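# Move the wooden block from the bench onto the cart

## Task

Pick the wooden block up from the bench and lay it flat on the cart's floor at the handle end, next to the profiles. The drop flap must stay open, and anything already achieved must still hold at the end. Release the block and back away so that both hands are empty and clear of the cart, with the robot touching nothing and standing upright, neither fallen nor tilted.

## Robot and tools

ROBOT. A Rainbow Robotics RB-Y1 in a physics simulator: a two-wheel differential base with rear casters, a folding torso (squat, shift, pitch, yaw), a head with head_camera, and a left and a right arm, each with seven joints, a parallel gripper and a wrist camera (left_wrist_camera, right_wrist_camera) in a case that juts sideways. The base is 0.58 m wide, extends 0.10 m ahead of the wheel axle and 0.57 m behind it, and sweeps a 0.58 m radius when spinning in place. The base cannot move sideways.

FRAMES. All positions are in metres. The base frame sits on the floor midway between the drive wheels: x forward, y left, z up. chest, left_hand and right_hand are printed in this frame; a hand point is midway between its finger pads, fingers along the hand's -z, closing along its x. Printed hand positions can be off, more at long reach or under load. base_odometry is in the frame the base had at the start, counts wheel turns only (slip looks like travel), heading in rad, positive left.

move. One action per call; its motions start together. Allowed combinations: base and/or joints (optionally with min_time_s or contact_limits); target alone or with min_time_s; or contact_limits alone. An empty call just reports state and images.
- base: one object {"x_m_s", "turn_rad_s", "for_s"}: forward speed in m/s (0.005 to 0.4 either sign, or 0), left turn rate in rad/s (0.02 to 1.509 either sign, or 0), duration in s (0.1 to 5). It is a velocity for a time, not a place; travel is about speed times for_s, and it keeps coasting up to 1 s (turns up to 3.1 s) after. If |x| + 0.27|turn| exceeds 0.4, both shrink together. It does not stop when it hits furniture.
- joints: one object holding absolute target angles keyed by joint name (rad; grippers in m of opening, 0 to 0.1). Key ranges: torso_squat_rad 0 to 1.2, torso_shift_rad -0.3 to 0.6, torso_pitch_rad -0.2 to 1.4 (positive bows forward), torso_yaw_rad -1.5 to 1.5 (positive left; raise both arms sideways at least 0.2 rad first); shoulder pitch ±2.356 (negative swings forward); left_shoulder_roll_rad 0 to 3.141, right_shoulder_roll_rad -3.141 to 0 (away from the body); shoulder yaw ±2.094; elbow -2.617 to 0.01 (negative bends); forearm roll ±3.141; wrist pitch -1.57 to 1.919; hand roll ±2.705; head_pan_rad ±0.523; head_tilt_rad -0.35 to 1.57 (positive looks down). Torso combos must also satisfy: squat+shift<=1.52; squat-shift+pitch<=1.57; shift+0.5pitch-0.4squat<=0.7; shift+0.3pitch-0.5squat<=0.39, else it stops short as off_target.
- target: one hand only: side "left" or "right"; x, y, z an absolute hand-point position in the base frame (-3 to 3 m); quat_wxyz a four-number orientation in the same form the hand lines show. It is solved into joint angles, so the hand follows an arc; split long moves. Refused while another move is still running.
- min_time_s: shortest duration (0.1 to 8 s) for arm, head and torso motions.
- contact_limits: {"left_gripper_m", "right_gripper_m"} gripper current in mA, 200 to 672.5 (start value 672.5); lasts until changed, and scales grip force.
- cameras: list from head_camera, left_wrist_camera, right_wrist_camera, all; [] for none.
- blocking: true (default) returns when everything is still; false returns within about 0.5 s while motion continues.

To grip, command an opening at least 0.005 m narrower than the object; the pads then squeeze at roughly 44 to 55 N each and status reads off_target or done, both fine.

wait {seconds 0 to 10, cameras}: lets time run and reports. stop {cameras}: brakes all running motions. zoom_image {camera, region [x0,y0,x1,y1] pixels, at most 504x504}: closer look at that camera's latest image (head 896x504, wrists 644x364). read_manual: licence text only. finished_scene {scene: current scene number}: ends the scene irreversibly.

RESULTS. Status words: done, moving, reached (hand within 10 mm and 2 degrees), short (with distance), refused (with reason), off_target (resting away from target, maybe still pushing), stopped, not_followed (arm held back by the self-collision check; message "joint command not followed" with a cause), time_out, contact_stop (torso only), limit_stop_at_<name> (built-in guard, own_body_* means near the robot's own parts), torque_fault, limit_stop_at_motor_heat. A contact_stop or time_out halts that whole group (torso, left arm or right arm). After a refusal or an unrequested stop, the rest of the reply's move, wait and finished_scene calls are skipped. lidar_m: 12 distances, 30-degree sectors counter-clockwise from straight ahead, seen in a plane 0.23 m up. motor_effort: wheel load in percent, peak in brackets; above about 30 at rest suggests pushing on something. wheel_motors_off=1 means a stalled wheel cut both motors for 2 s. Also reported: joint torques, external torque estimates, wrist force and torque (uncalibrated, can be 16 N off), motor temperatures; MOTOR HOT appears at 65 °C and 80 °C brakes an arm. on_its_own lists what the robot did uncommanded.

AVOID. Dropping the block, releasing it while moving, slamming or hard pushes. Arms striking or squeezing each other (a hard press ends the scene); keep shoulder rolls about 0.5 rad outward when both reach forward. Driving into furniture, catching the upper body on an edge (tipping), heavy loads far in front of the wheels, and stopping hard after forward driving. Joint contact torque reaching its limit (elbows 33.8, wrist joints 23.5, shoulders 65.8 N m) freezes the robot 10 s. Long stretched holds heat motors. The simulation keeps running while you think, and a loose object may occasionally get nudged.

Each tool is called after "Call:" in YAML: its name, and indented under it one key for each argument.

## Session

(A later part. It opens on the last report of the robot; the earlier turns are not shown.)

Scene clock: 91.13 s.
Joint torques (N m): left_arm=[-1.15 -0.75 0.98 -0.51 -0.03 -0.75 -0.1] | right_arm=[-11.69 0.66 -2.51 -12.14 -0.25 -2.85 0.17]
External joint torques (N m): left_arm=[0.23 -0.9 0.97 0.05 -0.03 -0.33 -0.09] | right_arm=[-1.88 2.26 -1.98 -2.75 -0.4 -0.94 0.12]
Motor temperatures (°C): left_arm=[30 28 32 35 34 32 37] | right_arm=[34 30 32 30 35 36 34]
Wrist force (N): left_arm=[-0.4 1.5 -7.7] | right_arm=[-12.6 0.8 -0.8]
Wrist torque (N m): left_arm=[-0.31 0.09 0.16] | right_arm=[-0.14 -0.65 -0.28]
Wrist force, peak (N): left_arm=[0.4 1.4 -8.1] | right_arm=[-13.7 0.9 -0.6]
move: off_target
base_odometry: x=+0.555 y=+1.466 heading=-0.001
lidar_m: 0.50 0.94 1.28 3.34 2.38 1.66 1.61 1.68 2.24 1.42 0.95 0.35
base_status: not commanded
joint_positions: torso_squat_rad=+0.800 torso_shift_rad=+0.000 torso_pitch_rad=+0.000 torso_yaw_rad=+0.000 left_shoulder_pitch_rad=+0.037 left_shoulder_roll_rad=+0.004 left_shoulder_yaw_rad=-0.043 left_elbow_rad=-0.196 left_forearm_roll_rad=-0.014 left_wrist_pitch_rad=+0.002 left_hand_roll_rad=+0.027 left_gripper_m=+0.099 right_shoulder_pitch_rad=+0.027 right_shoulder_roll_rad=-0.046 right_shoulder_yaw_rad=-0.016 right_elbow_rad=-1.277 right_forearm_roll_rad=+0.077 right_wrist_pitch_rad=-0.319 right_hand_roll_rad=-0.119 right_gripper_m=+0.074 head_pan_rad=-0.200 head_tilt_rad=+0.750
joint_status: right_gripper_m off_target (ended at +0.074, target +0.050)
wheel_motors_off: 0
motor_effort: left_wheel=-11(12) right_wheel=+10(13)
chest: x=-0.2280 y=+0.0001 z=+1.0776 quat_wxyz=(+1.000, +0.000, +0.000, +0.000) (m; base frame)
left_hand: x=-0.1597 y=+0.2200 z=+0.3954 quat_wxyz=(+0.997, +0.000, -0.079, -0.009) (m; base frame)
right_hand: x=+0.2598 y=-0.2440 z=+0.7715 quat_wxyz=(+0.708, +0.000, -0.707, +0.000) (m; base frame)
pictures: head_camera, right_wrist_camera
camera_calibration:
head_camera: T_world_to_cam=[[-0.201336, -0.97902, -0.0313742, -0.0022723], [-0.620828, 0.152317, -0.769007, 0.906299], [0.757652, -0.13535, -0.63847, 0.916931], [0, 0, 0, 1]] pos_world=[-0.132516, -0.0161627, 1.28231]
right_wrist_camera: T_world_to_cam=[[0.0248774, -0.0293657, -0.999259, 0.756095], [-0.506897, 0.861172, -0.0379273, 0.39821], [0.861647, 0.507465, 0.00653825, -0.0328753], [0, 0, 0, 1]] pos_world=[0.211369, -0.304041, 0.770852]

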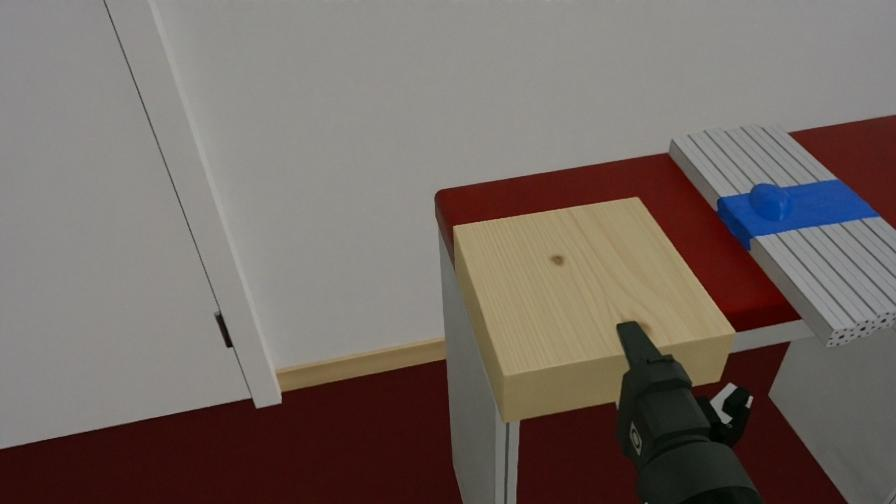

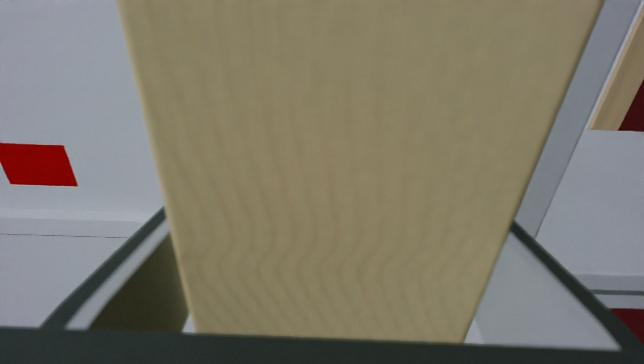

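Call:
move:
  joints: {"torso_squat_rad": 0.65}
  min_time_s: 1.5
  cameras: ["right_wrist_camera", "head_camera"]

Scene clock: 93.90 s.
Joint torques (N m): left_arm=[-1.2 -0.73 0.69 -0.39 -0.04 -0.68 0.04] | right_arm=[-20.53 0.23 -2.68 -23.05 -0.45 -9.5 -0.15]
External joint torques (N m): left_arm=[0.15 -0.88 0.68 0.16 -0.04 -0.26 0.04] | right_arm=[-10.81 1.83 -2.16 -13.67 -0.61 -7.59 -0.2]
Motor temperatures (°C): left_arm=[30 28 32 35 34 32 37] | right_arm=[34 30 32 31 35 37 34]
Wrist force (N): left_arm=[0.0 1.0 -7.1] | right_arm=[-28.8 1.3 -0.4]
Wrist torque (N m): left_arm=[-0.27 0.15 0.13] | right_arm=[-0.11 2.10 0.28]
Wrist force, peak (N): left_arm=[-0.3 1.3 -8.4] | right_arm=[-30.6 0.9 -0.1]
move: done
base_odometry: x=+0.555 y=+1.466 heading=-0.001
lidar_m: 0.50 0.94 1.27 3.33 2.38 1.68 1.61 1.68 2.24 1.41 0.95 0.36
base_status: not commanded
joint_positions: torso_squat_rad=+0.650 torso_shift_rad=+0.000 torso_pitch_rad=+0.001 torso_yaw_rad=+0.000 left_shoulder_pitch_rad=+0.037 left_shoulder_roll_rad=+0.004 left_shoulder_yaw_rad=-0.043 left_elbow_rad=-0.196 left_forearm_roll_rad=-0.014 left_wrist_pitch_rad=+0.002 left_hand_roll_rad=+0.027 left_gripper_m=+0.099 right_shoulder_pitch_rad=+0.029 right_shoulder_roll_rad=-0.046 right_shoulder_yaw_rad=-0.016 right_elbow_rad=-1.274 right_forearm_roll_rad=+0.077 right_wrist_pitch_rad=-0.317 right_hand_roll_rad=-0.119 right_gripper_m=+0.074 head_pan_rad=-0.200 head_tilt_rad=+0.750
joint_status: all done
wheel_motors_off: 0
motor_effort: left_wheel=-11(12) right_wheel=+12(13)
chest: x=-0.2275 y=+0.0000 z=+1.1472 quat_wxyz=(+1.000, +0.000, +0.000, +0.000) (m; base frame)
left_hand: x=-0.1599 y=+0.2201 z=+0.4650 quat_wxyz=(+0.997, +0.000, -0.079, -0.009) (m; base frame)
right_hand: x=+0.2588 y=-0.2445 z=+0.8379 quat_wxyz=(+0.710, +0.000, -0.704, +0.000) (m; base frame)
pictures: head_camera, right_wrist_camera
camera_calibration:
head_camera: T_world_to_cam=[[-0.201367, -0.979015, -0.0313136, -0.0000568841], [-0.621583, 0.152426, -0.768376, 0.959169], [0.757024, -0.135262, -0.639233, 0.961803], [0, 0, 0, 1]] pos_world=[-0.131917, -0.0161626, 1.35182]
right_wrist_camera: T_world_to_cam=[[0.0171785, -0.0292995, -0.999423, 0.824505], [-0.506159, 0.861771, -0.0339641, 0.397224], [0.862269, 0.506451, -0.0000262216, -0.0270771], [0, 0, 0, 1]] pos_world=[0.210243, -0.304446, 0.83752]

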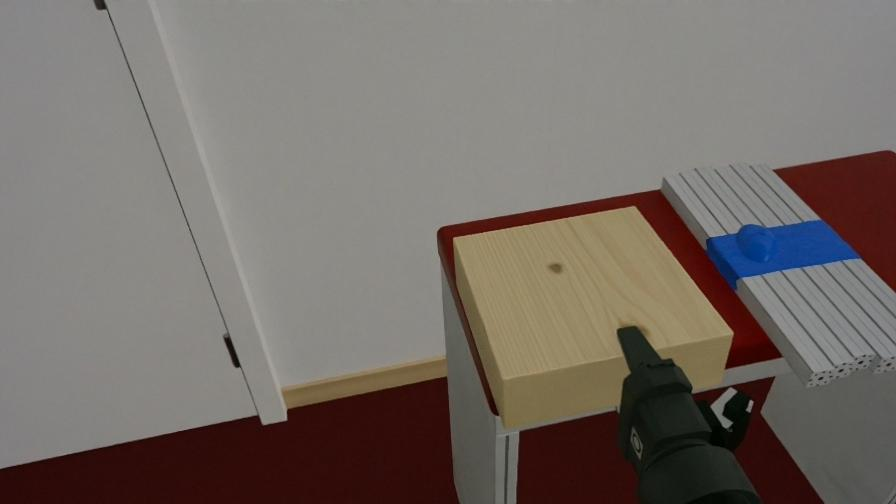

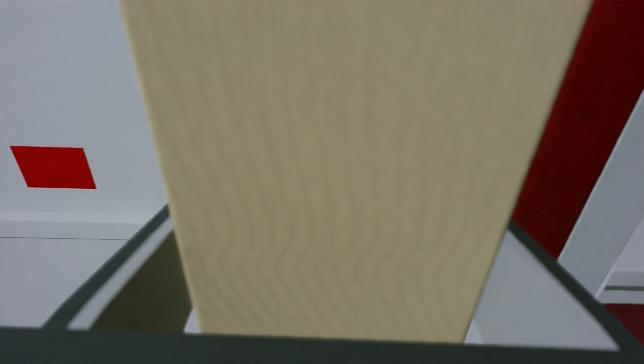

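Call:
move:
  base: {"x_m_s": -0.25, "for_s": 2.0}
  cameras: []

Call:
move:
  target: {"side": "right", "x": 0.15, "y": -0.25, "z": 0.85, "quat_wxyz": [0.7071, 0, -0.7071, 0]}
  min_time_s: 2
  cameras: ["head_camera"]

Call:
move:
  base: {"turn_rad_s": -0.6, "for_s": 2.617}
  cameras: []

Call:
move:
  base: {"x_m_s": 0.35, "for_s": 4.76}
  cameras: []

Call:
move:
  base: {"turn_rad_s": 0.6, "for_s": 2.617}
  joints: {"head_pan_rad": 0, "head_tilt_rad": 0.8}
  cameras: ["head_camera", "right_wrist_camera"]

Scene clock: 104.43 s.
Joint torques (N m): left_arm=[-1.81 -0.63 0.82 -0.46 -0.07 -0.68 -0.01] | right_arm=[-22.51 -0.07 -2.19 -23.32 -0.43 -9.66 0.07]
External joint torques (N m): left_arm=[-0.46 -0.79 0.81 0.09 -0.08 -0.26 0] | right_arm=[-12.78 1.52 -1.65 -13.95 -0.58 -7.76 0.02]
Motor temperatures (°C): left_arm=[30 28 32 35 34 32 37] | right_arm=[34 30 32 32 35 38 34]
Wrist force (N): left_arm=[0.1 1.3 -7.8] | right_arm=[-28.9 1.4 0.2]
Wrist torque (N m): left_arm=[-0.31 0.12 0.10] | right_arm=[-0.17 2.13 0.28]
Wrist force, peak (N): left_arm=[-0.2 1.5 -8.6] | right_arm=[-29.5 1.3 -2.2]
move: done
base_odometry: x=+0.055 y=+1.467 heading=-0.002
lidar_m: 0.84 1.48 1.94 4.13 1.66 1.15 1.11 1.16 1.55 3.89 1.25 1.24
base_status: done (sent for 2 of 2 s)
joint_positions: torso_squat_rad=+0.650 torso_shift_rad=+0.000 torso_pitch_rad=+0.001 torso_yaw_rad=+0.000 left_shoulder_pitch_rad=+0.037 left_shoulder_roll_rad=+0.004 left_shoulder_yaw_rad=-0.043 left_elbow_rad=-0.196 left_forearm_roll_rad=-0.014 left_wrist_pitch_rad=+0.002 left_hand_roll_rad=+0.027 left_gripper_m=+0.099 right_shoulder_pitch_rad=+0.030 right_shoulder_roll_rad=-0.046 right_shoulder_yaw_rad=-0.016 right_elbow_rad=-1.274 right_forearm_roll_rad=+0.077 right_wrist_pitch_rad=-0.317 right_hand_roll_rad=-0.119 right_gripper_m=+0.074 head_pan_rad=-0.200 head_tilt_rad=+0.750
joint_status: not commanded
wheel_motors_off: 0
motor_effort: left_wheel=-17(30) right_wheel=+18(43)
chest: x=-0.2276 y=+0.0000 z=+1.1472 quat_wxyz=(+1.000, +0.000, +0.000, +0.000) (m; base frame)
left_hand: x=-0.1599 y=+0.2201 z=+0.4650 quat_wxyz=(+0.997, +0.000, -0.079, -0.009) (m; base frame)
right_hand: x=+0.2585 y=-0.2446 z=+0.8377 quat_wxyz=(+0.710, +0.000, -0.704, +0.000) (m; base frame)
pictures: none
No camera images: "cameras" was empty.

Scene clock: 106.77 s.
Joint torques (N m): left_arm=[-1.87 -0.66 0.5 -0.39 0.02 -0.61 -0.02] | right_arm=[-11.7 -1.45 -0.94 -23.79 -0.67 -9.43 -0.69]
External joint torques (N m): left_arm=[-0.51 -0.82 0.49 0.16 0.02 -0.19 -0.01] | right_arm=[-8.68 -0.22 -0.03 -14.49 -0.78 -7.54 -0.74]
Motor temperatures (°C): left_arm=[30 28 32 35 34 32 37] | right_arm=[34 30 32 32 35 38 34]
Wrist force (N): left_arm=[-0.4 0.9 -7.3] | right_arm=[-29.0 1.8 0.0]
Wrist torque (N m): left_arm=[-0.25 0.08 0.09] | right_arm=[-0.07 2.06 0.30]
Wrist force, peak (N): left_arm=[-0.1 1.2 -8.4] | right_arm=[-30.1 1.1 0.5]
move: done
base_odometry: x=+0.055 y=+1.467 heading=-0.002
lidar_m: 0.84 1.48 1.96 4.14 1.65 1.16 1.11 1.17 1.53 3.90 1.24 1.24
base_status: not commanded
joint_positions: torso_squat_rad=+0.650 torso_shift_rad=+0.000 torso_pitch_rad=+0.001 torso_yaw_rad=+0.000 left_shoulder_pitch_rad=+0.037 left_shoulder_roll_rad=+0.004 left_shoulder_yaw_rad=-0.043 left_elbow_rad=-0.196 left_forearm_roll_rad=-0.014 left_wrist_pitch_rad=+0.002 left_hand_roll_rad=+0.027 left_gripper_m=+0.099 right_shoulder_pitch_rad=+0.437 right_shoulder_roll_rad=-0.075 right_shoulder_yaw_rad=+0.085 right_elbow_rad=-1.649 right_forearm_roll_rad=+0.108 right_wrist_pitch_rad=-0.338 right_hand_roll_rad=-0.167 right_gripper_m=+0.074 head_pan_rad=-0.200 head_tilt_rad=+0.750
joint_status: all done
wheel_motors_off: 0
motor_effort: left_wheel=-18(18) right_wheel=+17(20)
chest: x=-0.2276 y=+0.0000 z=+1.1472 quat_wxyz=(+1.000, +0.000, +0.000, +0.000) (m; base frame)
left_hand: x=-0.1599 y=+0.2201 z=+0.4650 quat_wxyz=(+0.997, +0.000, -0.079, -0.009) (m; base frame)
right_hand: x=+0.1491 y=-0.2503 z=+0.8471 quat_wxyz=(+0.709, +0.000, -0.705, -0.001) (m; base frame)
right_hand_status: reached (checked arc, planned for 2.0 s): 3 mm and 0.4 deg off.
pictures: head_camera
camera_calibration:
head_camera: T_world_to_cam=[[-0.201409, -0.979003, -0.0314291, -0.0000239129], [-0.621408, 0.152513, -0.7685, 0.959314], [0.757157, -0.135253, -0.639077, 0.961672], [0, 0, 0, 1]] pos_world=[-0.132016, -0.0162623, 1.35182]

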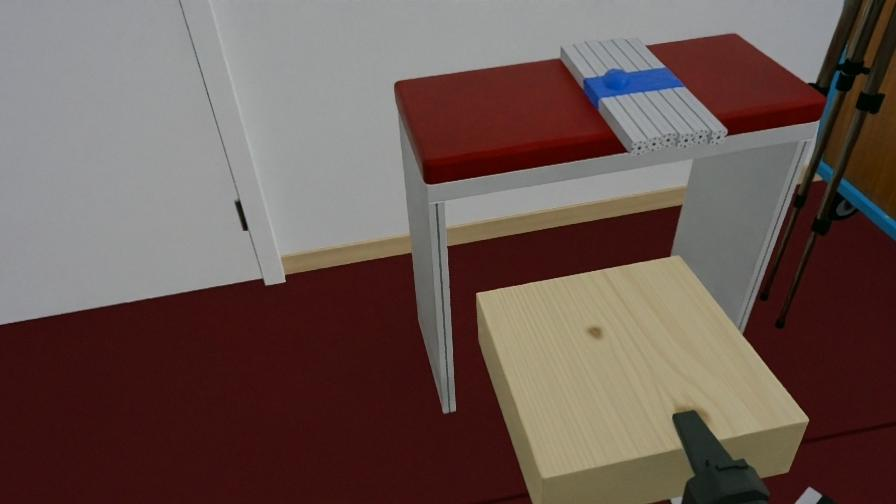

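Scene clock: 110.97 s.
Joint torques (N m): left_arm=[-1.9 -0.72 0.45 -0.53 -0.09 -0.63 0.08] | right_arm=[-12.07 -1.17 -1.34 -23.49 -0.82 -9.58 -0.72]
External joint torques (N m): left_arm=[-0.55 -0.88 0.44 0.01 -0.09 -0.21 0.09] | right_arm=[-9.06 0.06 -0.43 -14.18 -0.93 -7.69 -0.77]
Motor temperatures (°C): left_arm=[30 28 32 35 34 32 37] | right_arm=[34 30 32 33 35 39 34]
Wrist force (N): left_arm=[-0.6 0.9 -7.8] | right_arm=[-28.9 1.5 0.1]
Wrist torque (N m): left_arm=[-0.25 0.05 0.12] | right_arm=[-0.05 2.15 0.29]
Wrist force, peak (N): left_arm=[0.2 0.8 -8.4] | right_arm=[-29.4 2.8 -0.3]
move: done
base_odometry: x=+0.055 y=+1.467 heading=-1.582
lidar_m: 3.65 1.54 1.22 0.85 1.48 1.93 4.14 1.69 1.19 1.12 1.12 1.50
base_status: done (sent for 2.63 of 2.63 s)
joint_positions: torso_squat_rad=+0.650 torso_shift_rad=+0.000 torso_pitch_rad=+0.001 torso_yaw_rad=+0.000 left_shoulder_pitch_rad=+0.037 left_shoulder_roll_rad=+0.004 left_shoulder_yaw_rad=-0.043 left_elbow_rad=-0.196 left_forearm_roll_rad=-0.014 left_wrist_pitch_rad=+0.002 left_hand_roll_rad=+0.027 left_gripper_m=+0.099 right_shoulder_pitch_rad=+0.437 right_shoulder_roll_rad=-0.075 right_shoulder_yaw_rad=+0.085 right_elbow_rad=-1.649 right_forearm_roll_rad=+0.108 right_wrist_pitch_rad=-0.338 right_hand_roll_rad=-0.167 right_gripper_m=+0.074 head_pan_rad=-0.200 head_tilt_rad=+0.750
joint_status: not commanded
wheel_motors_off: 0
motor_effort: left_wheel=+18(53) right_wheel=+7(51)
chest: x=-0.2276 y=+0.0000 z=+1.1472 quat_wxyz=(+1.000, +0.000, +0.000, +0.000) (m; base frame)
left_hand: x=-0.1599 y=+0.2201 z=+0.4650 quat_wxyz=(+0.997, +0.000, -0.079, -0.009) (m; base frame)
right_hand: x=+0.1491 y=-0.2503 z=+0.8471 quat_wxyz=(+0.709, +0.000, -0.705, +0.000) (m; base frame)
pictures: none
No camera images: "cameras" was empty.

Scene clock: 116.93 s.
Joint torques (N m): left_arm=[-1.15 -0.81 0.6 -0.42 0.03 -0.67 -0.08] | right_arm=[-12.75 -0.95 -1.35 -23.34 -0.79 -9.64 -0.6]
External joint torques (N m): left_arm=[0.2 -0.97 0.58 0.12 0.02 -0.25 -0.08] | right_arm=[-9.75 0.29 -0.44 -14.04 -0.9 -7.74 -0.65]
Motor temperatures (°C): left_arm=[30 28 32 35 34 32 37] | right_arm=[34 30 32 34 35 39 34]
Wrist force (N): left_arm=[-0.2 1.7 -7.9] | right_arm=[-29.2 1.7 0.0]
Wrist torque (N m): left_arm=[-0.35 0.10 0.04] | right_arm=[-0.11 2.11 0.30]
Wrist force, peak (N): left_arm=[0.8 1.5 -8.5] | right_arm=[-29.8 0.8 0.6]
move: done
base_odometry: x=+0.036 y=-0.202 heading=-1.582
lidar_m: 3.34 1.13 0.79 0.75 0.76 1.75 5.06 1.57 1.10 1.01 1.05 1.38
base_status: done (sent for 4.77 of 4.77 s)
joint_positions: torso_squat_rad=+0.650 torso_shift_rad=+0.000 torso_pitch_rad=+0.001 torso_yaw_rad=+0.000 left_shoulder_pitch_rad=+0.037 left_shoulder_roll_rad=+0.004 left_shoulder_yaw_rad=-0.043 left_elbow_rad=-0.196 left_forearm_roll_rad=-0.014 left_wrist_pitch_rad=+0.002 left_hand_roll_rad=+0.027 left_gripper_m=+0.099 right_shoulder_pitch_rad=+0.438 right_shoulder_roll_rad=-0.075 right_shoulder_yaw_rad=+0.086 right_elbow_rad=-1.649 right_forearm_roll_rad=+0.108 right_wrist_pitch_rad=-0.338 right_hand_roll_rad=-0.167 right_gripper_m=+0.074 head_pan_rad=-0.200 head_tilt_rad=+0.750
joint_status: not commanded
wheel_motors_off: 0
motor_effort: left_wheel=+1(50) right_wheel=-1(44)
chest: x=-0.2276 y=+0.0000 z=+1.1472 quat_wxyz=(+1.000, +0.000, +0.000, +0.000) (m; base frame)
left_hand: x=-0.1598 y=+0.2201 z=+0.4650 quat_wxyz=(+0.997, +0.000, -0.079, -0.009) (m; base frame)
right_hand: x=+0.1491 y=-0.2503 z=+0.8471 quat_wxyz=(+0.709, +0.000, -0.705, +0.000) (m; base frame)
pictures: none
No camera images: "cameras" was empty.

Scene clock: 121.10 s.
Joint torques (N m): left_arm=[-1.05 -0.77 0.8 -0.58 -0.02 -0.68 -0.01] | right_arm=[-12.71 -0.62 -1.84 -23.58 -0.84 -9.5 -0.51]
External joint torques (N m): left_arm=[0.31 -0.94 0.78 -0.03 -0.02 -0.26 0] | right_arm=[-9.7 0.6 -0.93 -14.28 -0.95 -7.61 -0.56]
Motor temperatures (°C): left_arm=[30 28 32 35 34 32 37] | right_arm=[34 30 32 34 35 39 34]
Wrist force (N): left_arm=[-0.3 1.1 -7.4] | right_arm=[-29.2 2.2 0.1]
Wrist torque (N m): left_arm=[-0.29 0.13 0.10] | right_arm=[0.02 2.06 0.28]
Wrist force, peak (N): left_arm=[0.2 2.4 -8.6] | right_arm=[-29.7 1.3 -0.3]
move: done
base_odometry: x=+0.035 y=-0.201 heading=-0.002
lidar_m: 0.76 0.78 1.74 4.58 1.50 1.06 1.01 1.07 1.41 3.54 1.11 0.79
base_status: done (sent for 2.63 of 2.63 s)
joint_positions: torso_squat_rad=+0.650 torso_shift_rad=+0.000 torso_pitch_rad=+0.001 torso_yaw_rad=+0.000 left_shoulder_pitch_rad=+0.037 left_shoulder_roll_rad=+0.004 left_shoulder_yaw_rad=-0.043 left_elbow_rad=-0.196 left_forearm_roll_rad=-0.014 left_wrist_pitch_rad=+0.002 left_hand_roll_rad=+0.027 left_gripper_m=+0.099 right_shoulder_pitch_rad=+0.438 right_shoulder_roll_rad=-0.075 right_shoulder_yaw_rad=+0.086 right_elbow_rad=-1.649 right_forearm_roll_rad=+0.108 right_wrist_pitch_rad=-0.338 right_hand_roll_rad=-0.167 right_gripper_m=+0.074 head_pan_rad=+0.000 head_tilt_rad=+0.800
joint_status: all done
wheel_motors_off: 0
motor_effort: left_wheel=+5(48) right_wheel=+19(45)
chest: x=-0.2276 y=-0.0001 z=+1.1472 quat_wxyz=(+1.000, +0.000, +0.000, +0.000) (m; base frame)
left_hand: x=-0.1598 y=+0.2201 z=+0.4650 quat_wxyz=(+0.997, +0.000, -0.079, -0.009) (m; base frame)
right_hand: x=+0.1490 y=-0.2503 z=+0.8471 quat_wxyz=(+0.709, +0.000, -0.705, +0.000) (m; base frame)
pictures: head_camera, right_wrist_camera
camera_calibration:
head_camera: T_world_to_cam=[[-0.00445368, -0.999495, -0.0314534, 0.0403726], [-0.676921, 0.0261648, -0.735591, 0.903576], [0.736042, 0.0180154, -0.676696, 1.0081], [0, 0, 0, 1]] pos_world=[-0.130174, -0.00145101, 1.34811]
right_wrist_camera: T_world_to_cam=[[0.0197488, -0.0289791, -0.999385, 0.835133], [-0.505796, 0.861943, -0.0349887, 0.347895], [0.862427, 0.506176, 0.00236485, 0.0683192], [0, 0, 0, 1]] pos_world=[0.100551, -0.310246, 0.84663]

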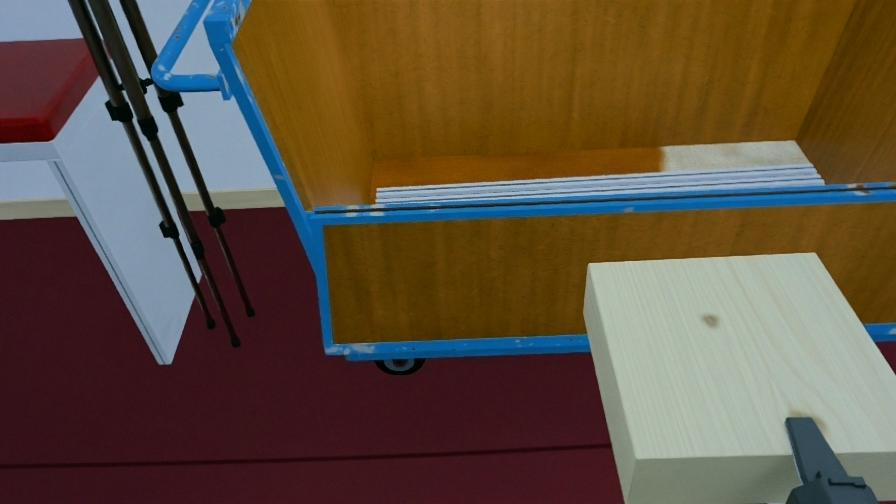

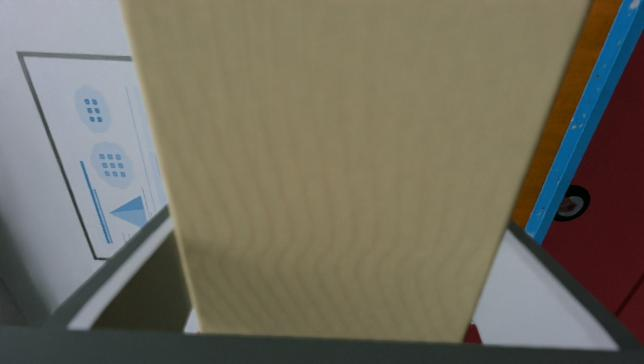

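Call:
move:
  target: {"side": "right", "x": 0.16, "y": -0.14, "z": 0.92, "quat_wxyz": [0.6533, 0.2706, -0.6533, 0.2706]}
  min_time_s: 2
  cameras: ["head_camera"]

Call:
move:
  target: {"side": "right", "x": 0.18, "y": -0.02, "z": 0.95, "quat_wxyz": [0.5, 0.5, -0.5, 0.5]}
  min_time_s: 2
  cameras: ["head_camera"]

Scene clock: 127.00 s.
Joint torques (N m): left_arm=[-1.02 -0.8 0.79 -0.63 -0.09 -0.62 -0.09] | right_arm=[-18.75 -5.57 -12.47 -18.74 -2.71 -7.93 -0.35]
External joint torques (N m): left_arm=[0.34 -0.96 0.78 -0.08 -0.09 -0.2 -0.08] | right_arm=[-10.5 2.54 -5.64 -11.28 -2.43 -6.41 -0.4]
Motor temperatures (°C): left_arm=[30 28 32 35 34 32 37] | right_arm=[34 30 32 34 35 40 34]
Wrist force (N): left_arm=[-0.7 0.6 -7.2] | right_arm=[-28.8 0.9 0.4]
Wrist torque (N m): left_arm=[-0.18 0.06 0.07] | right_arm=[-0.18 2.14 0.29]
Wrist force, peak (N): left_arm=[-0.5 1.4 -8.5] | right_arm=[-32.5 -0.8 2.1]
move: done
base_odometry: x=+0.035 y=-0.201 heading=-0.003
lidar_m: 0.76 0.78 1.73 4.58 1.50 1.07 1.02 1.06 1.42 3.52 1.09 0.81
base_status: not commanded
joint_positions: torso_squat_rad=+0.650 torso_shift_rad=+0.000 torso_pitch_rad=+0.001 torso_yaw_rad=+0.000 left_shoulder_pitch_rad=+0.037 left_shoulder_roll_rad=+0.004 left_shoulder_yaw_rad=-0.043 left_elbow_rad=-0.196 left_forearm_roll_rad=-0.014 left_wrist_pitch_rad=+0.002 left_hand_roll_rad=+0.027 left_gripper_m=+0.099 right_shoulder_pitch_rad=+0.056 right_shoulder_roll_rad=-0.807 right_shoulder_yaw_rad=+0.583 right_elbow_rad=-1.746 right_forearm_roll_rad=+0.036 right_wrist_pitch_rad=-0.395 right_hand_roll_rad=-0.644 right_gripper_m=+0.074 head_pan_rad=+0.000 head_tilt_rad=+0.800
joint_status: all done
wheel_motors_off: 0
motor_effort: left_wheel=+4(5) right_wheel=+20(23)
chest: x=-0.2276 y=+0.0000 z=+1.1472 quat_wxyz=(+1.000, +0.000, +0.000, +0.000) (m; base frame)
left_hand: x=-0.1598 y=+0.2200 z=+0.4650 quat_wxyz=(+0.997, +0.000, -0.079, -0.009) (m; base frame)
right_hand: x=+0.1592 y=-0.1411 z=+0.9174 quat_wxyz=(+0.656, +0.269, -0.651, +0.270) (m; base frame)
right_hand_status: reached (checked arc, planned for 2.0 s): 3 mm and 0.5 deg off.
pictures: head_camera
camera_calibration:
head_camera: T_world_to_cam=[[-0.00452617, -0.999497, -0.0313847, 0.0403707], [-0.676919, 0.0261634, -0.735592, 0.903576], [0.736044, 0.0179155, -0.676697, 1.0081], [0, 0, 0, 1]] pos_world=[-0.130174, -0.00135076, 1.34811]

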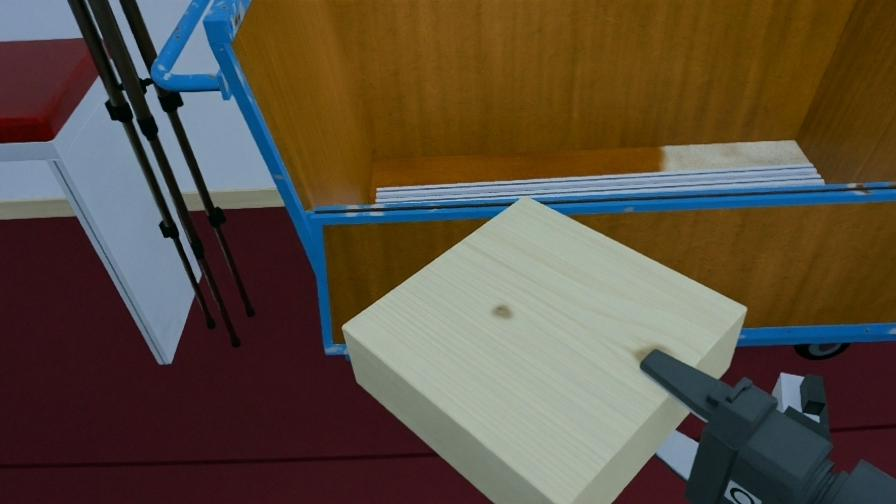

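Scene clock: 129.33 s.
Joint torques (N m): left_arm=[-1.09 -0.75 0.72 -0.46 -0.13 -0.67 -0.05] | right_arm=[-28.68 -3.81 -15.34 -9.9 -7.86 -4.58 -0.52]
External joint torques (N m): left_arm=[0.27 -0.9 0.7 0.08 -0.14 -0.25 -0.04] | right_arm=[-10.15 3.55 -7.41 -6.1 -6.39 -3.69 -0.57]
Motor temperatures (°C): left_arm=[30 28 32 35 34 32 37] | right_arm=[34 30 32 34 36 40 34]
Wrist force (N): left_arm=[-0.2 1.1 -7.2] | right_arm=[-28.8 0.7 0.5]
Wrist torque (N m): left_arm=[-0.28 0.21 0.13] | right_arm=[-0.12 2.13 0.33]
Wrist force, peak (N): left_arm=[-0.5 1.5 -8.5] | right_arm=[-30.5 -0.4 3.2]
move: done
base_odometry: x=+0.035 y=-0.201 heading=-0.003
lidar_m: 0.75 0.78 1.74 4.59 1.51 1.07 1.01 1.06 1.42 3.55 1.12 0.80
base_status: not commanded
joint_positions: torso_squat_rad=+0.650 torso_shift_rad=+0.000 torso_pitch_rad=+0.001 torso_yaw_rad=+0.000 left_shoulder_pitch_rad=+0.037 left_shoulder_roll_rad=+0.004 left_shoulder_yaw_rad=-0.043 left_elbow_rad=-0.196 left_forearm_roll_rad=-0.014 left_wrist_pitch_rad=+0.002 left_hand_roll_rad=+0.027 left_gripper_m=+0.099 right_shoulder_pitch_rad=-0.747 right_shoulder_roll_rad=-0.655 right_shoulder_yaw_rad=+1.067 right_elbow_rad=-1.032 right_forearm_roll_rad=+0.221 right_wrist_pitch_rad=-1.104 right_hand_roll_rad=-1.085 right_gripper_m=+0.074 head_pan_rad=+0.000 head_tilt_rad=+0.800
joint_status: all done
wheel_motors_off: 0
motor_effort: left_wheel=+4(5) right_wheel=+21(23)
chest: x=-0.2277 y=+0.0001 z=+1.1472 quat_wxyz=(+1.000, +0.000, +0.000, +0.000) (m; base frame)
left_hand: x=-0.1598 y=+0.2200 z=+0.4650 quat_wxyz=(+0.997, +0.000, -0.079, -0.009) (m; base frame)
right_hand: x=+0.1794 y=-0.0210 z=+0.9478 quat_wxyz=(+0.503, +0.498, -0.499, +0.500) (m; base frame)
right_hand_status: reached (checked arc, planned for 2.0 s): 3 mm and 0.4 deg off.
pictures: head_camera
camera_calibration:
head_camera: T_world_to_cam=[[-0.00445546, -0.999504, -0.0311713, 0.0401918], [-0.676862, 0.0259599, -0.735652, 0.903661], [0.736096, 0.017821, -0.676642, 1.00803], [0, 0, 0, 1]] pos_world=[-0.130174, -0.00125113, 1.34811]

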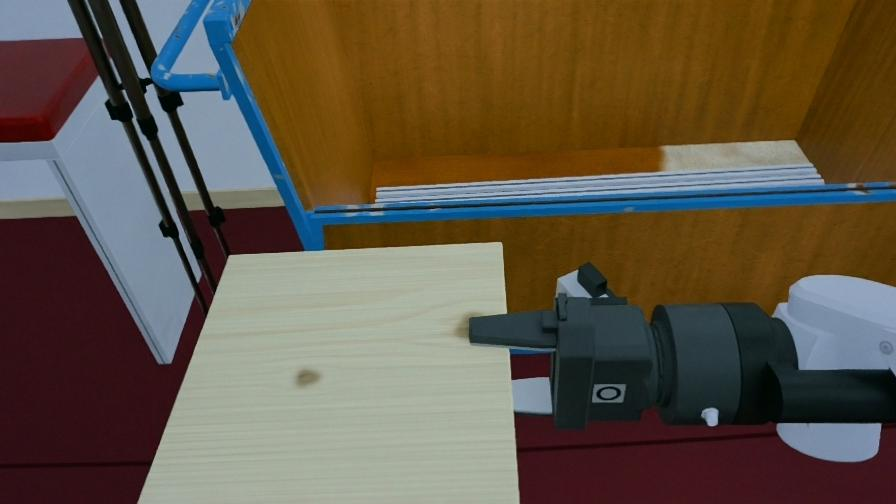

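Call:
move:
  joints: {"torso_shift_rad": 0.35, "torso_pitch_rad": 0.25}
  min_time_s: 2.5
  cameras: []

Call:
move:
  target: {"side": "right", "x": 0.38, "y": -0.05, "z": 0.9, "quat_wxyz": [0.5792, 0.4056, -0.4056, 0.5792]}
  min_time_s: 2
  cameras: []

Call:
move:
  joints: {"torso_pitch_rad": 0.5}
  min_time_s: 1.5
  cameras: []

Call:
move:
  target: {"side": "right", "x": 0.43, "y": -0.05, "z": 0.88, "quat_wxyz": [0.5792, 0.4056, -0.4056, 0.5792]}
  min_time_s: 2
  cameras: ["head_camera", "right_wrist_camera"]

Scene clock: 140.90 s.
Joint torques (N m): left_arm=[5.14 -0.7 0.75 2.29 -0.1 -0.16 -0.06] | right_arm=[-23.16 -3.06 -14.09 -12.42 -6.84 -6.07 -0.46]
External joint torques (N m): left_arm=[-0.35 -0.94 0.73 0.14 -0.1 -0.24 -0.07] | right_arm=[-8.81 3.86 -7.71 -8.01 -5.63 -4.75 -0.51]
Motor temperatures (°C): left_arm=[30 28 32 35 34 32 37] | right_arm=[35 30 32 33 37 39 34]
Wrist force (N): left_arm=[1.5 1.6 -7.5] | right_arm=[-27.8 -6.1 0.1]
Wrist torque (N m): left_arm=[-0.34 0.23 0.04] | right_arm=[-0.76 2.03 0.31]
Wrist force, peak (N): left_arm=[1.3 1.2 -8.5] | right_arm=[-28.6 -7.0 0.2]
move: done
base_odometry: x=+0.036 y=-0.201 heading=-0.003
lidar_m: 0.75 0.79 1.72 4.59 1.50 1.07 1.01 1.06 1.43 3.54 1.13 0.80
base_status: not commanded
joint_positions: torso_squat_rad=+0.650 torso_shift_rad=+0.350 torso_pitch_rad=+0.251 torso_yaw_rad=+0.000 left_shoulder_pitch_rad=+0.037 left_shoulder_roll_rad=+0.004 left_shoulder_yaw_rad=-0.043 left_elbow_rad=-0.196 left_forearm_roll_rad=-0.014 left_wrist_pitch_rad=+0.002 left_hand_roll_rad=+0.027 left_gripper_m=+0.099 right_shoulder_pitch_rad=-0.747 right_shoulder_roll_rad=-0.655 right_shoulder_yaw_rad=+1.067 right_elbow_rad=-1.032 right_forearm_roll_rad=+0.221 right_wrist_pitch_rad=-1.103 right_hand_roll_rad=-1.085 right_gripper_m=+0.074 head_pan_rad=+0.000 head_tilt_rad=+0.800
joint_status: all done
wheel_motors_off: 0
motor_effort: left_wheel=-3(6) right_wheel=+15(24)
chest: x=+0.0400 y=+0.0001 z=+1.1037 quat_wxyz=(+0.992, +0.000, +0.125, +0.000) (m; base frame)
left_hand: x=-0.0632 y=+0.2200 z=+0.4259 quat_wxyz=(+0.999, -0.002, +0.046, -0.009) (m; base frame)
right_hand: x=+0.3854 y=-0.0211 z=+0.8096 quat_wxyz=(+0.562, +0.557, -0.432, +0.434) (m; base frame)
pictures: none
No camera images: "cameras" was empty.

Scene clock: 143.23 s.
Joint torques (N m): left_arm=[5.02 -0.97 1.01 2.06 -0.05 -0.11 -0.07] | right_arm=[-22.46 -7.71 -15.34 -10.49 -5.49 -2.14 -0.54]
External joint torques (N m): left_arm=[-0.46 -1.21 0.99 -0.09 -0.05 -0.19 -0.07] | right_arm=[-8.51 2.17 -5.92 -6.87 -4.45 -1.75 -0.58]
Motor temperatures (°C): left_arm=[30 28 32 35 34 32 37] | right_arm=[35 30 32 33 37 39 34]
Wrist force (N): left_arm=[1.6 0.8 -7.5] | right_arm=[-27.9 1.2 -8.0]
Wrist torque (N m): left_arm=[-0.21 0.23 0.12] | right_arm=[-0.37 1.90 0.25]
Wrist force, peak (N): left_arm=[2.4 1.6 -8.3] | right_arm=[-28.5 -7.1 -2.1]
move: done
base_odometry: x=+0.036 y=-0.201 heading=-0.003
lidar_m: 0.75 0.78 1.74 4.57 1.50 1.07 1.01 1.07 1.41 3.52 1.09 0.80
base_status: not commanded
joint_positions: torso_squat_rad=+0.650 torso_shift_rad=+0.350 torso_pitch_rad=+0.251 torso_yaw_rad=+0.000 left_shoulder_pitch_rad=+0.037 left_shoulder_roll_rad=+0.004 left_shoulder_yaw_rad=-0.043 left_elbow_rad=-0.196 left_forearm_roll_rad=-0.014 left_wrist_pitch_rad=+0.002 left_hand_roll_rad=+0.027 left_gripper_m=+0.099 right_shoulder_pitch_rad=-0.900 right_shoulder_roll_rad=-1.162 right_shoulder_yaw_rad=+1.125 right_elbow_rad=-1.784 right_forearm_roll_rad=+0.455 right_wrist_pitch_rad=-0.623 right_hand_roll_rad=-1.356 right_gripper_m=+0.074 head_pan_rad=+0.000 head_tilt_rad=+0.800
joint_status: all done
wheel_motors_off: 0
motor_effort: left_wheel=-2(3) right_wheel=+15(17)
chest: x=+0.0400 y=+0.0001 z=+1.1037 quat_wxyz=(+0.992, +0.000, +0.125, +0.000) (m; base frame)
left_hand: x=-0.0632 y=+0.2200 z=+0.4259 quat_wxyz=(+0.999, -0.002, +0.046, -0.009) (m; base frame)
right_hand: x=+0.3799 y=-0.0513 z=+0.8986 quat_wxyz=(+0.579, +0.406, -0.406, +0.578) (m; base frame)
right_hand_status: reached (checked arc, planned for 2.0 s): 2 mm and 0.2 deg off.
pictures: none
No camera images: "cameras" was empty.

Scene clock: 145.03 s.
Joint torques (N m): left_arm=[10.91 -0.83 0.72 4.92 -0.15 0.4 0.04] | right_arm=[-18.46 -7.48 -13.91 -13.17 -5.27 -4.17 -0.52]
External joint torques (N m): left_arm=[-1.05 -1.14 0.68 0.21 -0.14 -0.17 0.02] | right_arm=[-7.85 2.44 -6.3 -8.18 -4.37 -3.33 -0.56]
Motor temperatures (°C): left_arm=[30 28 32 35 34 32 37] | right_arm=[35 30 32 33 37 39 34]
Wrist force (N): left_arm=[3.1 1.7 -7.6] | right_arm=[-26.1 -5.5 -8.5]
Wrist torque (N m): left_arm=[-0.30 0.31 0.07] | right_arm=[-0.70 1.97 0.26]
Wrist force, peak (N): left_arm=[3.2 1.4 -7.9] | right_arm=[-27.4 -4.3 -8.5]
move: done
base_odometry: x=+0.036 y=-0.201 heading=-0.003
lidar_m: 0.74 0.79 1.74 4.58 1.50 1.07 1.00 1.07 1.41 3.54 1.12 0.79
base_status: not commanded
joint_positions: torso_squat_rad=+0.650 torso_shift_rad=+0.350 torso_pitch_rad=+0.501 torso_yaw_rad=+0.000 left_shoulder_pitch_rad=+0.037 left_shoulder_roll_rad=+0.004 left_shoulder_yaw_rad=-0.043 left_elbow_rad=-0.196 left_forearm_roll_rad=-0.014 left_wrist_pitch_rad=+0.002 left_hand_roll_rad=+0.027 left_gripper_m=+0.099 right_shoulder_pitch_rad=-0.900 right_shoulder_roll_rad=-1.162 right_shoulder_yaw_rad=+1.125 right_elbow_rad=-1.784 right_forearm_roll_rad=+0.455 right_wrist_pitch_rad=-0.622 right_hand_roll_rad=-1.356 right_gripper_m=+0.074 head_pan_rad=+0.000 head_tilt_rad=+0.800
joint_status: all done
wheel_motors_off: 0
motor_effort: left_wheel=-3(4) right_wheel=+15(17)
chest: x=+0.1118 y=+0.0001 z=+1.0754 quat_wxyz=(+0.969, +0.000, +0.248, +0.000) (m; base frame)
left_hand: x=-0.1559 y=+0.2200 z=+0.4442 quat_wxyz=(+0.985, -0.003, +0.170, -0.008) (m; base frame)
right_hand: x=+0.3906 y=-0.0514 z=+0.7925 quat_wxyz=(+0.625, +0.475, -0.331, +0.523) (m; base frame)
pictures: none
No camera images: "cameras" was empty.

Scene clock: 147.37 s.
Joint torques (N m): left_arm=[11.18 -0.65 1 4.78 -0.08 0.4 -0.08] | right_arm=[-19.62 -9.01 -17.13 -11.49 -4.53 -1.75 -0.65]
External joint torques (N m): left_arm=[-0.77 -0.96 0.97 0.07 -0.07 -0.16 -0.09] | right_arm=[-8.19 1.57 -8.25 -7.47 -3.66 -1.41 -0.69]
Motor temperatures (°C): left_arm=[30 28 32 35 34 32 37] | right_arm=[35 30 32 33 37 38 34]
Wrist force (N): left_arm=[2.7 1.4 -7.4] | right_arm=[-25.9 0.4 -8.3]
Wrist torque (N m): left_arm=[-0.26 0.29 0.05] | right_arm=[-0.23 2.07 0.28]
Wrist force, peak (N): left_arm=[2.7 1.5 -8.4] | right_arm=[-27.1 -5.6 -8.5]
move: done
base_odometry: x=+0.036 y=-0.201 heading=-0.003
lidar_m: 0.75 0.78 1.73 4.60 1.52 1.07 1.01 1.05 1.42 3.53 1.11 0.79
base_status: not commanded
joint_positions: torso_squat_rad=+0.650 torso_shift_rad=+0.350 torso_pitch_rad=+0.501 torso_yaw_rad=+0.000 left_shoulder_pitch_rad=+0.037 left_shoulder_roll_rad=+0.004 left_shoulder_yaw_rad=-0.043 left_elbow_rad=-0.196 left_forearm_roll_rad=-0.014 left_wrist_pitch_rad=+0.002 left_hand_roll_rad=+0.027 left_gripper_m=+0.099 right_shoulder_pitch_rad=-1.002 right_shoulder_roll_rad=-1.336 right_shoulder_yaw_rad=+1.030 right_elbow_rad=-2.000 right_forearm_roll_rad=+0.484 right_wrist_pitch_rad=-0.510 right_hand_roll_rad=-1.386 right_gripper_m=+0.074 head_pan_rad=+0.000 head_tilt_rad=+0.800
joint_status: all done
wheel_motors_off: 0
motor_effort: left_wheel=-3(4) right_wheel=+16(18)
chest: x=+0.1118 y=+0.0001 z=+1.0754 quat_wxyz=(+0.969, +0.000, +0.248, +0.000) (m; base frame)
left_hand: x=-0.1559 y=+0.2200 z=+0.4442 quat_wxyz=(+0.985, -0.003, +0.170, -0.008) (m; base frame)
right_hand: x=+0.4298 y=-0.0510 z=+0.8783 quat_wxyz=(+0.581, +0.405, -0.404, +0.579) (m; base frame)
right_hand_status: reached (checked arc, planned for 2.0 s): 2 mm and 0.2 deg off.
pictures: head_camera, right_wrist_camera
camera_calibration:
head_camera: T_world_to_cam=[[-0.018954, -0.999501, -0.0252491, 0.0347392], [-0.946681, 0.0260644, -0.321117, 0.664961], [0.321615, 0.0178164, -0.946703, 1.04628], [0, 0, 0, 1]] pos_world=[0.293664, -0.00125081, 1.20493]
right_wrist_camera: T_world_to_cam=[[0.0261627, -0.319655, -0.947173, 0.803092], [-0.861913, -0.487172, 0.140605, 0.249236], [-0.506381, 0.812702, -0.288261, 0.584397], [0, 0, 0, 1]] pos_world=[0.489736, -0.0968073, 0.894082]

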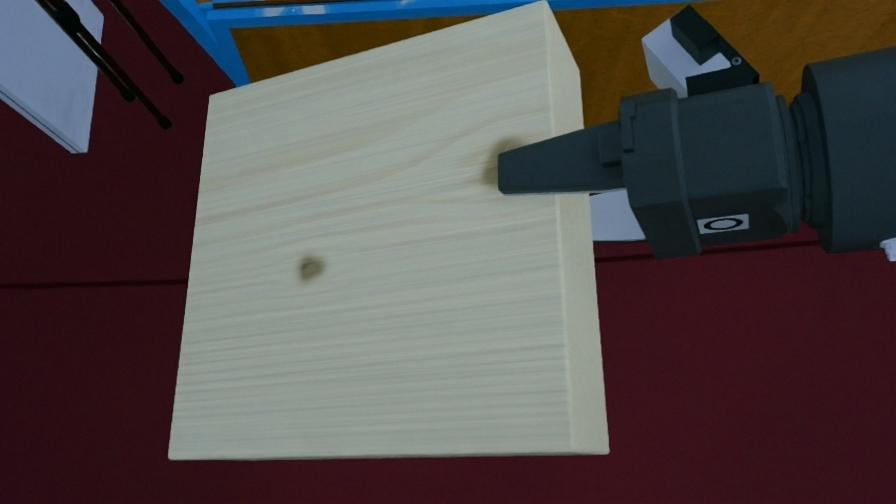

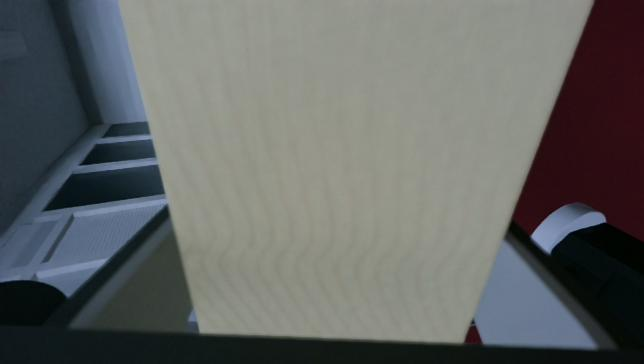

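Call:
move:
  base: {"x_m_s": 0.2, "for_s": 1.5}
  joints: {"head_tilt_rad": 0.75}
  cameras: ["head_camera"]

Scene clock: 150.93 s.
Joint torques (N m): left_arm=[11.13 -0.49 0.95 4.7 -0.12 0.34 -0.01] | right_arm=[-19.12 -8.19 -16.37 -10.48 -4.63 -1.65 -0.56]
External joint torques (N m): left_arm=[-0.83 -0.8 0.92 -0.01 -0.11 -0.22 -0.03] | right_arm=[-7.68 2.39 -7.49 -6.43 -3.77 -1.18 -0.6]
Motor temperatures (°C): left_arm=[30 28 32 35 34 32 37] | right_arm=[35 30 32 33 37 38 34]
Wrist force (N): left_arm=[2.8 1.3 -7.6] | right_arm=[-26.3 2.0 -8.8]
Wrist torque (N m): left_arm=[-0.33 0.33 0.06] | right_arm=[-0.18 1.96 0.28]
Wrist force, peak (N): left_arm=[3.7 1.6 -8.0] | right_arm=[-27.7 -0.2 -9.7]
move: done
base_odometry: x=+0.336 y=-0.202 heading=-0.003
lidar_m: 0.44 0.47 0.97 4.32 1.96 1.38 1.31 1.37 1.82 4.57 0.67 0.48
base_status: done (sent for 1.5 of 1.5 s)
joint_positions: torso_squat_rad=+0.650 torso_shift_rad=+0.350 torso_pitch_rad=+0.501 torso_yaw_rad=+0.000 left_shoulder_pitch_rad=+0.037 left_shoulder_roll_rad=+0.004 left_shoulder_yaw_rad=-0.043 left_elbow_rad=-0.196 left_forearm_roll_rad=-0.014 left_wrist_pitch_rad=+0.002 left_hand_roll_rad=+0.027 left_gripper_m=+0.099 right_shoulder_pitch_rad=-1.003 right_shoulder_roll_rad=-1.336 right_shoulder_yaw_rad=+1.030 right_elbow_rad=-2.000 right_forearm_roll_rad=+0.484 right_wrist_pitch_rad=-0.510 right_hand_roll_rad=-1.386 right_gripper_m=+0.074 head_pan_rad=+0.000 head_tilt_rad=+0.750
joint_status: all done
wheel_motors_off: 0
motor_effort: left_wheel=+0(26) right_wheel=+1(42)
chest: x=+0.1118 y=+0.0001 z=+1.0754 quat_wxyz=(+0.969, +0.000, +0.248, +0.000) (m; base frame)
left_hand: x=-0.1559 y=+0.2200 z=+0.4442 quat_wxyz=(+0.985, -0.003, +0.170, -0.008) (m; base frame)
right_hand: x=+0.4299 y=-0.0509 z=+0.8783 quat_wxyz=(+0.581, +0.405, -0.405, +0.579) (m; base frame)
pictures: head_camera
camera_calibration:
head_camera: T_world_to_cam=[[-0.0176683, -0.999502, -0.02616, 0.0355766], [-0.92954, 0.026058, -0.3678, 0.719008], [0.368298, 0.0178183, -0.929537, 1.01433], [0, 0, 0, 1]] pos_world=[0.295398, -0.00125083, 1.20824]

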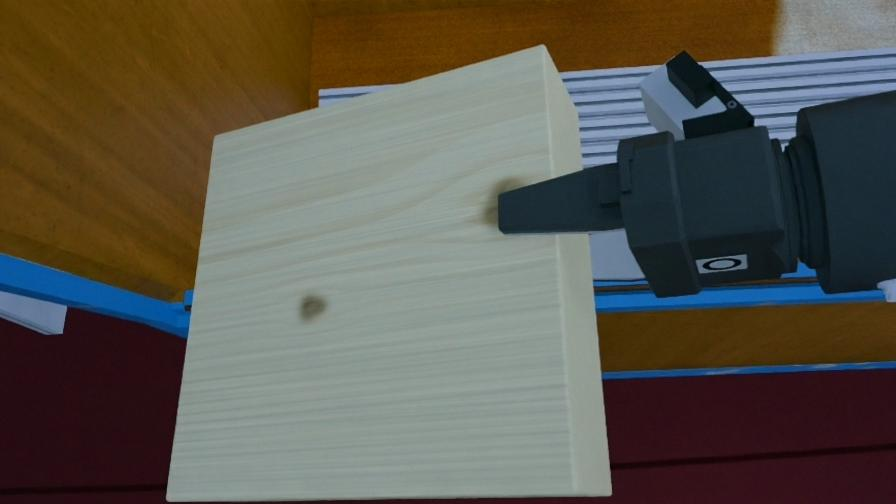

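Call:
move:
  base: {"x_m_s": 0.15, "for_s": 0.9}
  joints: {"head_tilt_rad": 0.65}
  cameras: ["head_camera"]

Scene clock: 155.53 s.
Joint torques (N m): left_arm=[11.44 -0.58 0.64 4.77 -0.17 0.46 0] | right_arm=[-18.79 -8.52 -16.17 -10.72 -4.66 -1.77 -0.62]
External joint torques (N m): left_arm=[-0.52 -0.89 0.6 0.06 -0.16 -0.11 -0.02] | right_arm=[-7.35 2.06 -7.29 -6.67 -3.79 -1.37 -0.67]
Motor temperatures (°C): left_arm=[30 28 32 35 34 32 37] | right_arm=[35 30 32 33 37 38 34]
Wrist force (N): left_arm=[3.0 1.6 -7.0] | right_arm=[-26.3 1.7 -8.6]
Wrist torque (N m): left_arm=[-0.36 0.32 0.04] | right_arm=[-0.15 1.99 0.26]
Wrist force, peak (N): left_arm=[3.1 1.1 -8.2] | right_arm=[-28.0 0.4 -9.0]
move: done
base_odometry: x=+0.471 y=-0.202 heading=-0.003
lidar_m: 0.31 0.33 0.79 3.83 2.13 1.52 1.44 1.52 2.01 5.01 0.50 0.34
base_status: done (sent for 0.9 of 0.9 s)
joint_positions: torso_squat_rad=+0.650 torso_shift_rad=+0.350 torso_pitch_rad=+0.501 torso_yaw_rad=+0.000 left_shoulder_pitch_rad=+0.037 left_shoulder_roll_rad=+0.004 left_shoulder_yaw_rad=-0.043 left_elbow_rad=-0.196 left_forearm_roll_rad=-0.014 left_wrist_pitch_rad=+0.002 left_hand_roll_rad=+0.027 left_gripper_m=+0.099 right_shoulder_pitch_rad=-1.003 right_shoulder_roll_rad=-1.336 right_shoulder_yaw_rad=+1.030 right_elbow_rad=-2.000 right_forearm_roll_rad=+0.484 right_wrist_pitch_rad=-0.510 right_hand_roll_rad=-1.386 right_gripper_m=+0.074 head_pan_rad=+0.000 head_tilt_rad=+0.650
joint_status: all done
wheel_motors_off: 0
motor_effort: left_wheel=+1(23) right_wheel=+0(26)
chest: x=+0.1118 y=+0.0001 z=+1.0754 quat_wxyz=(+0.969, +0.000, +0.248, +0.000) (m; base frame)
left_hand: x=-0.1559 y=+0.2200 z=+0.4442 quat_wxyz=(+0.985, -0.003, +0.170, -0.008) (m; base frame)
right_hand: x=+0.4299 y=-0.0509 z=+0.8783 quat_wxyz=(+0.581, +0.405, -0.405, +0.579) (m; base frame)
pictures: head_camera
camera_calibration:
head_camera: T_world_to_cam=[[-0.0149729, -0.999501, -0.0277955, 0.036995], [-0.888153, 0.026064, -0.458808, 0.822536], [0.459304, 0.0178169, -0.888101, 0.942294], [0, 0, 0, 1]] pos_world=[0.298292, -0.00125081, 1.21527]

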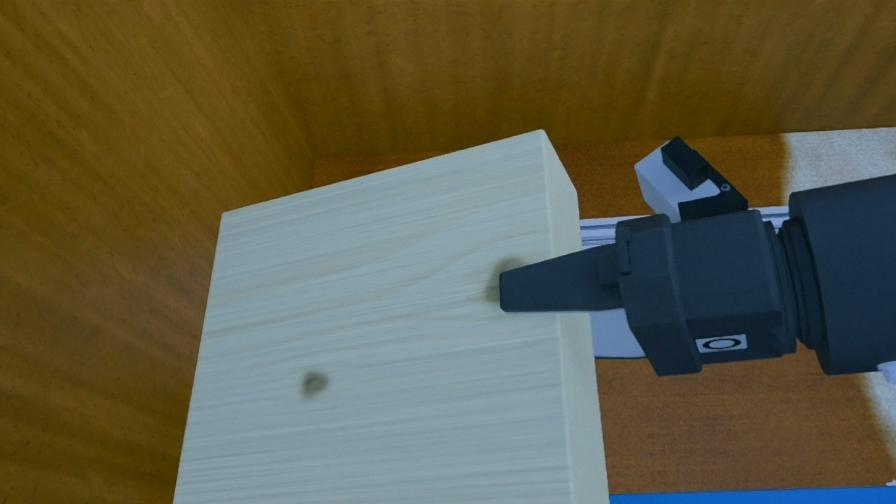

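Call:
move:
  joints: {"head_tilt_rad": 0.82, "head_pan_rad": -0.25}
  cameras: ["head_camera"]

Call:
zoom_image:
  camera: "head_camera"
  region: [448, 220, 896, 472]

Scene clock: 163.13 s.
Joint torques (N m): left_arm=[10.95 -0.59 0.87 4.78 0.02 0.34 0.07] | right_arm=[-18.91 -8.38 -16.48 -10.81 -4.65 -1.8 -0.34]
External joint torques (N m): left_arm=[-1.01 -0.9 0.84 0.07 0.03 -0.23 0.05] | right_arm=[-7.47 2.21 -7.6 -6.79 -3.79 -1.46 -0.38]
Motor temperatures (°C): left_arm=[31 28 32 35 34 32 37] | right_arm=[35 30 32 33 36 38 34]
Wrist force (N): left_arm=[3.3 1.1 -6.7] | right_arm=[-27.0 0.6 -8.6]
Wrist torque (N m): left_arm=[-0.26 0.33 0.07] | right_arm=[-0.19 1.98 0.25]
Wrist force, peak (N): left_arm=[4.1 0.9 -8.0] | right_arm=[-27.3 1.0 -9.2]
move: done
base_odometry: x=+0.471 y=-0.202 heading=-0.003
lidar_m: 0.31 0.33 0.80 3.83 2.14 1.53 1.45 1.51 2.02 5.01 0.47 0.33
base_status: not commanded
joint_positions: torso_squat_rad=+0.650 torso_shift_rad=+0.350 torso_pitch_rad=+0.501 torso_yaw_rad=+0.000 left_shoulder_pitch_rad=+0.037 left_shoulder_roll_rad=+0.004 left_shoulder_yaw_rad=-0.043 left_elbow_rad=-0.196 left_forearm_roll_rad=-0.014 left_wrist_pitch_rad=+0.002 left_hand_roll_rad=+0.027 left_gripper_m=+0.099 right_shoulder_pitch_rad=-1.003 right_shoulder_roll_rad=-1.336 right_shoulder_yaw_rad=+1.030 right_elbow_rad=-2.000 right_forearm_roll_rad=+0.484 right_wrist_pitch_rad=-0.510 right_hand_roll_rad=-1.386 right_gripper_m=+0.074 head_pan_rad=-0.250 head_tilt_rad=+0.820
joint_status: all done
wheel_motors_off: 0
motor_effort: left_wheel=+0(1) right_wheel=-2(2)
chest: x=+0.1118 y=+0.0001 z=+1.0754 quat_wxyz=(+0.969, +0.000, +0.248, +0.000) (m; base frame)
left_hand: x=-0.1559 y=+0.2200 z=+0.4442 quat_wxyz=(+0.985, -0.003, +0.170, -0.008) (m; base frame)
right_hand: x=+0.4299 y=-0.0509 z=+0.8783 quat_wxyz=(+0.581, +0.405, -0.405, +0.579) (m; base frame)
pictures: head_camera
camera_calibration:
head_camera: T_world_to_cam=[[-0.236198, -0.967171, 0.0937569, -0.0635207], [-0.928452, 0.196165, -0.315429, 0.653786], [0.286682, -0.161553, -0.944306, 1.05126], [0, 0, 0, 1]] pos_world=[0.290628, -0.0198515, 1.20489]

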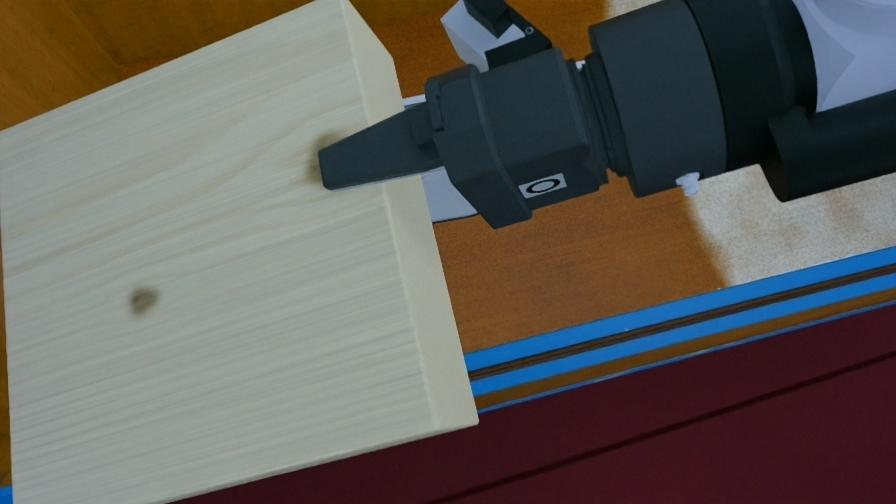

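Scaled by 1.125 from the camera's 896x504 image, which has a finer 1280x720 frame.

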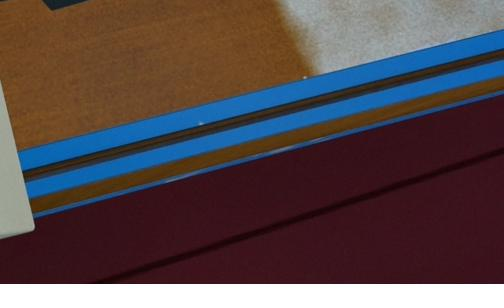

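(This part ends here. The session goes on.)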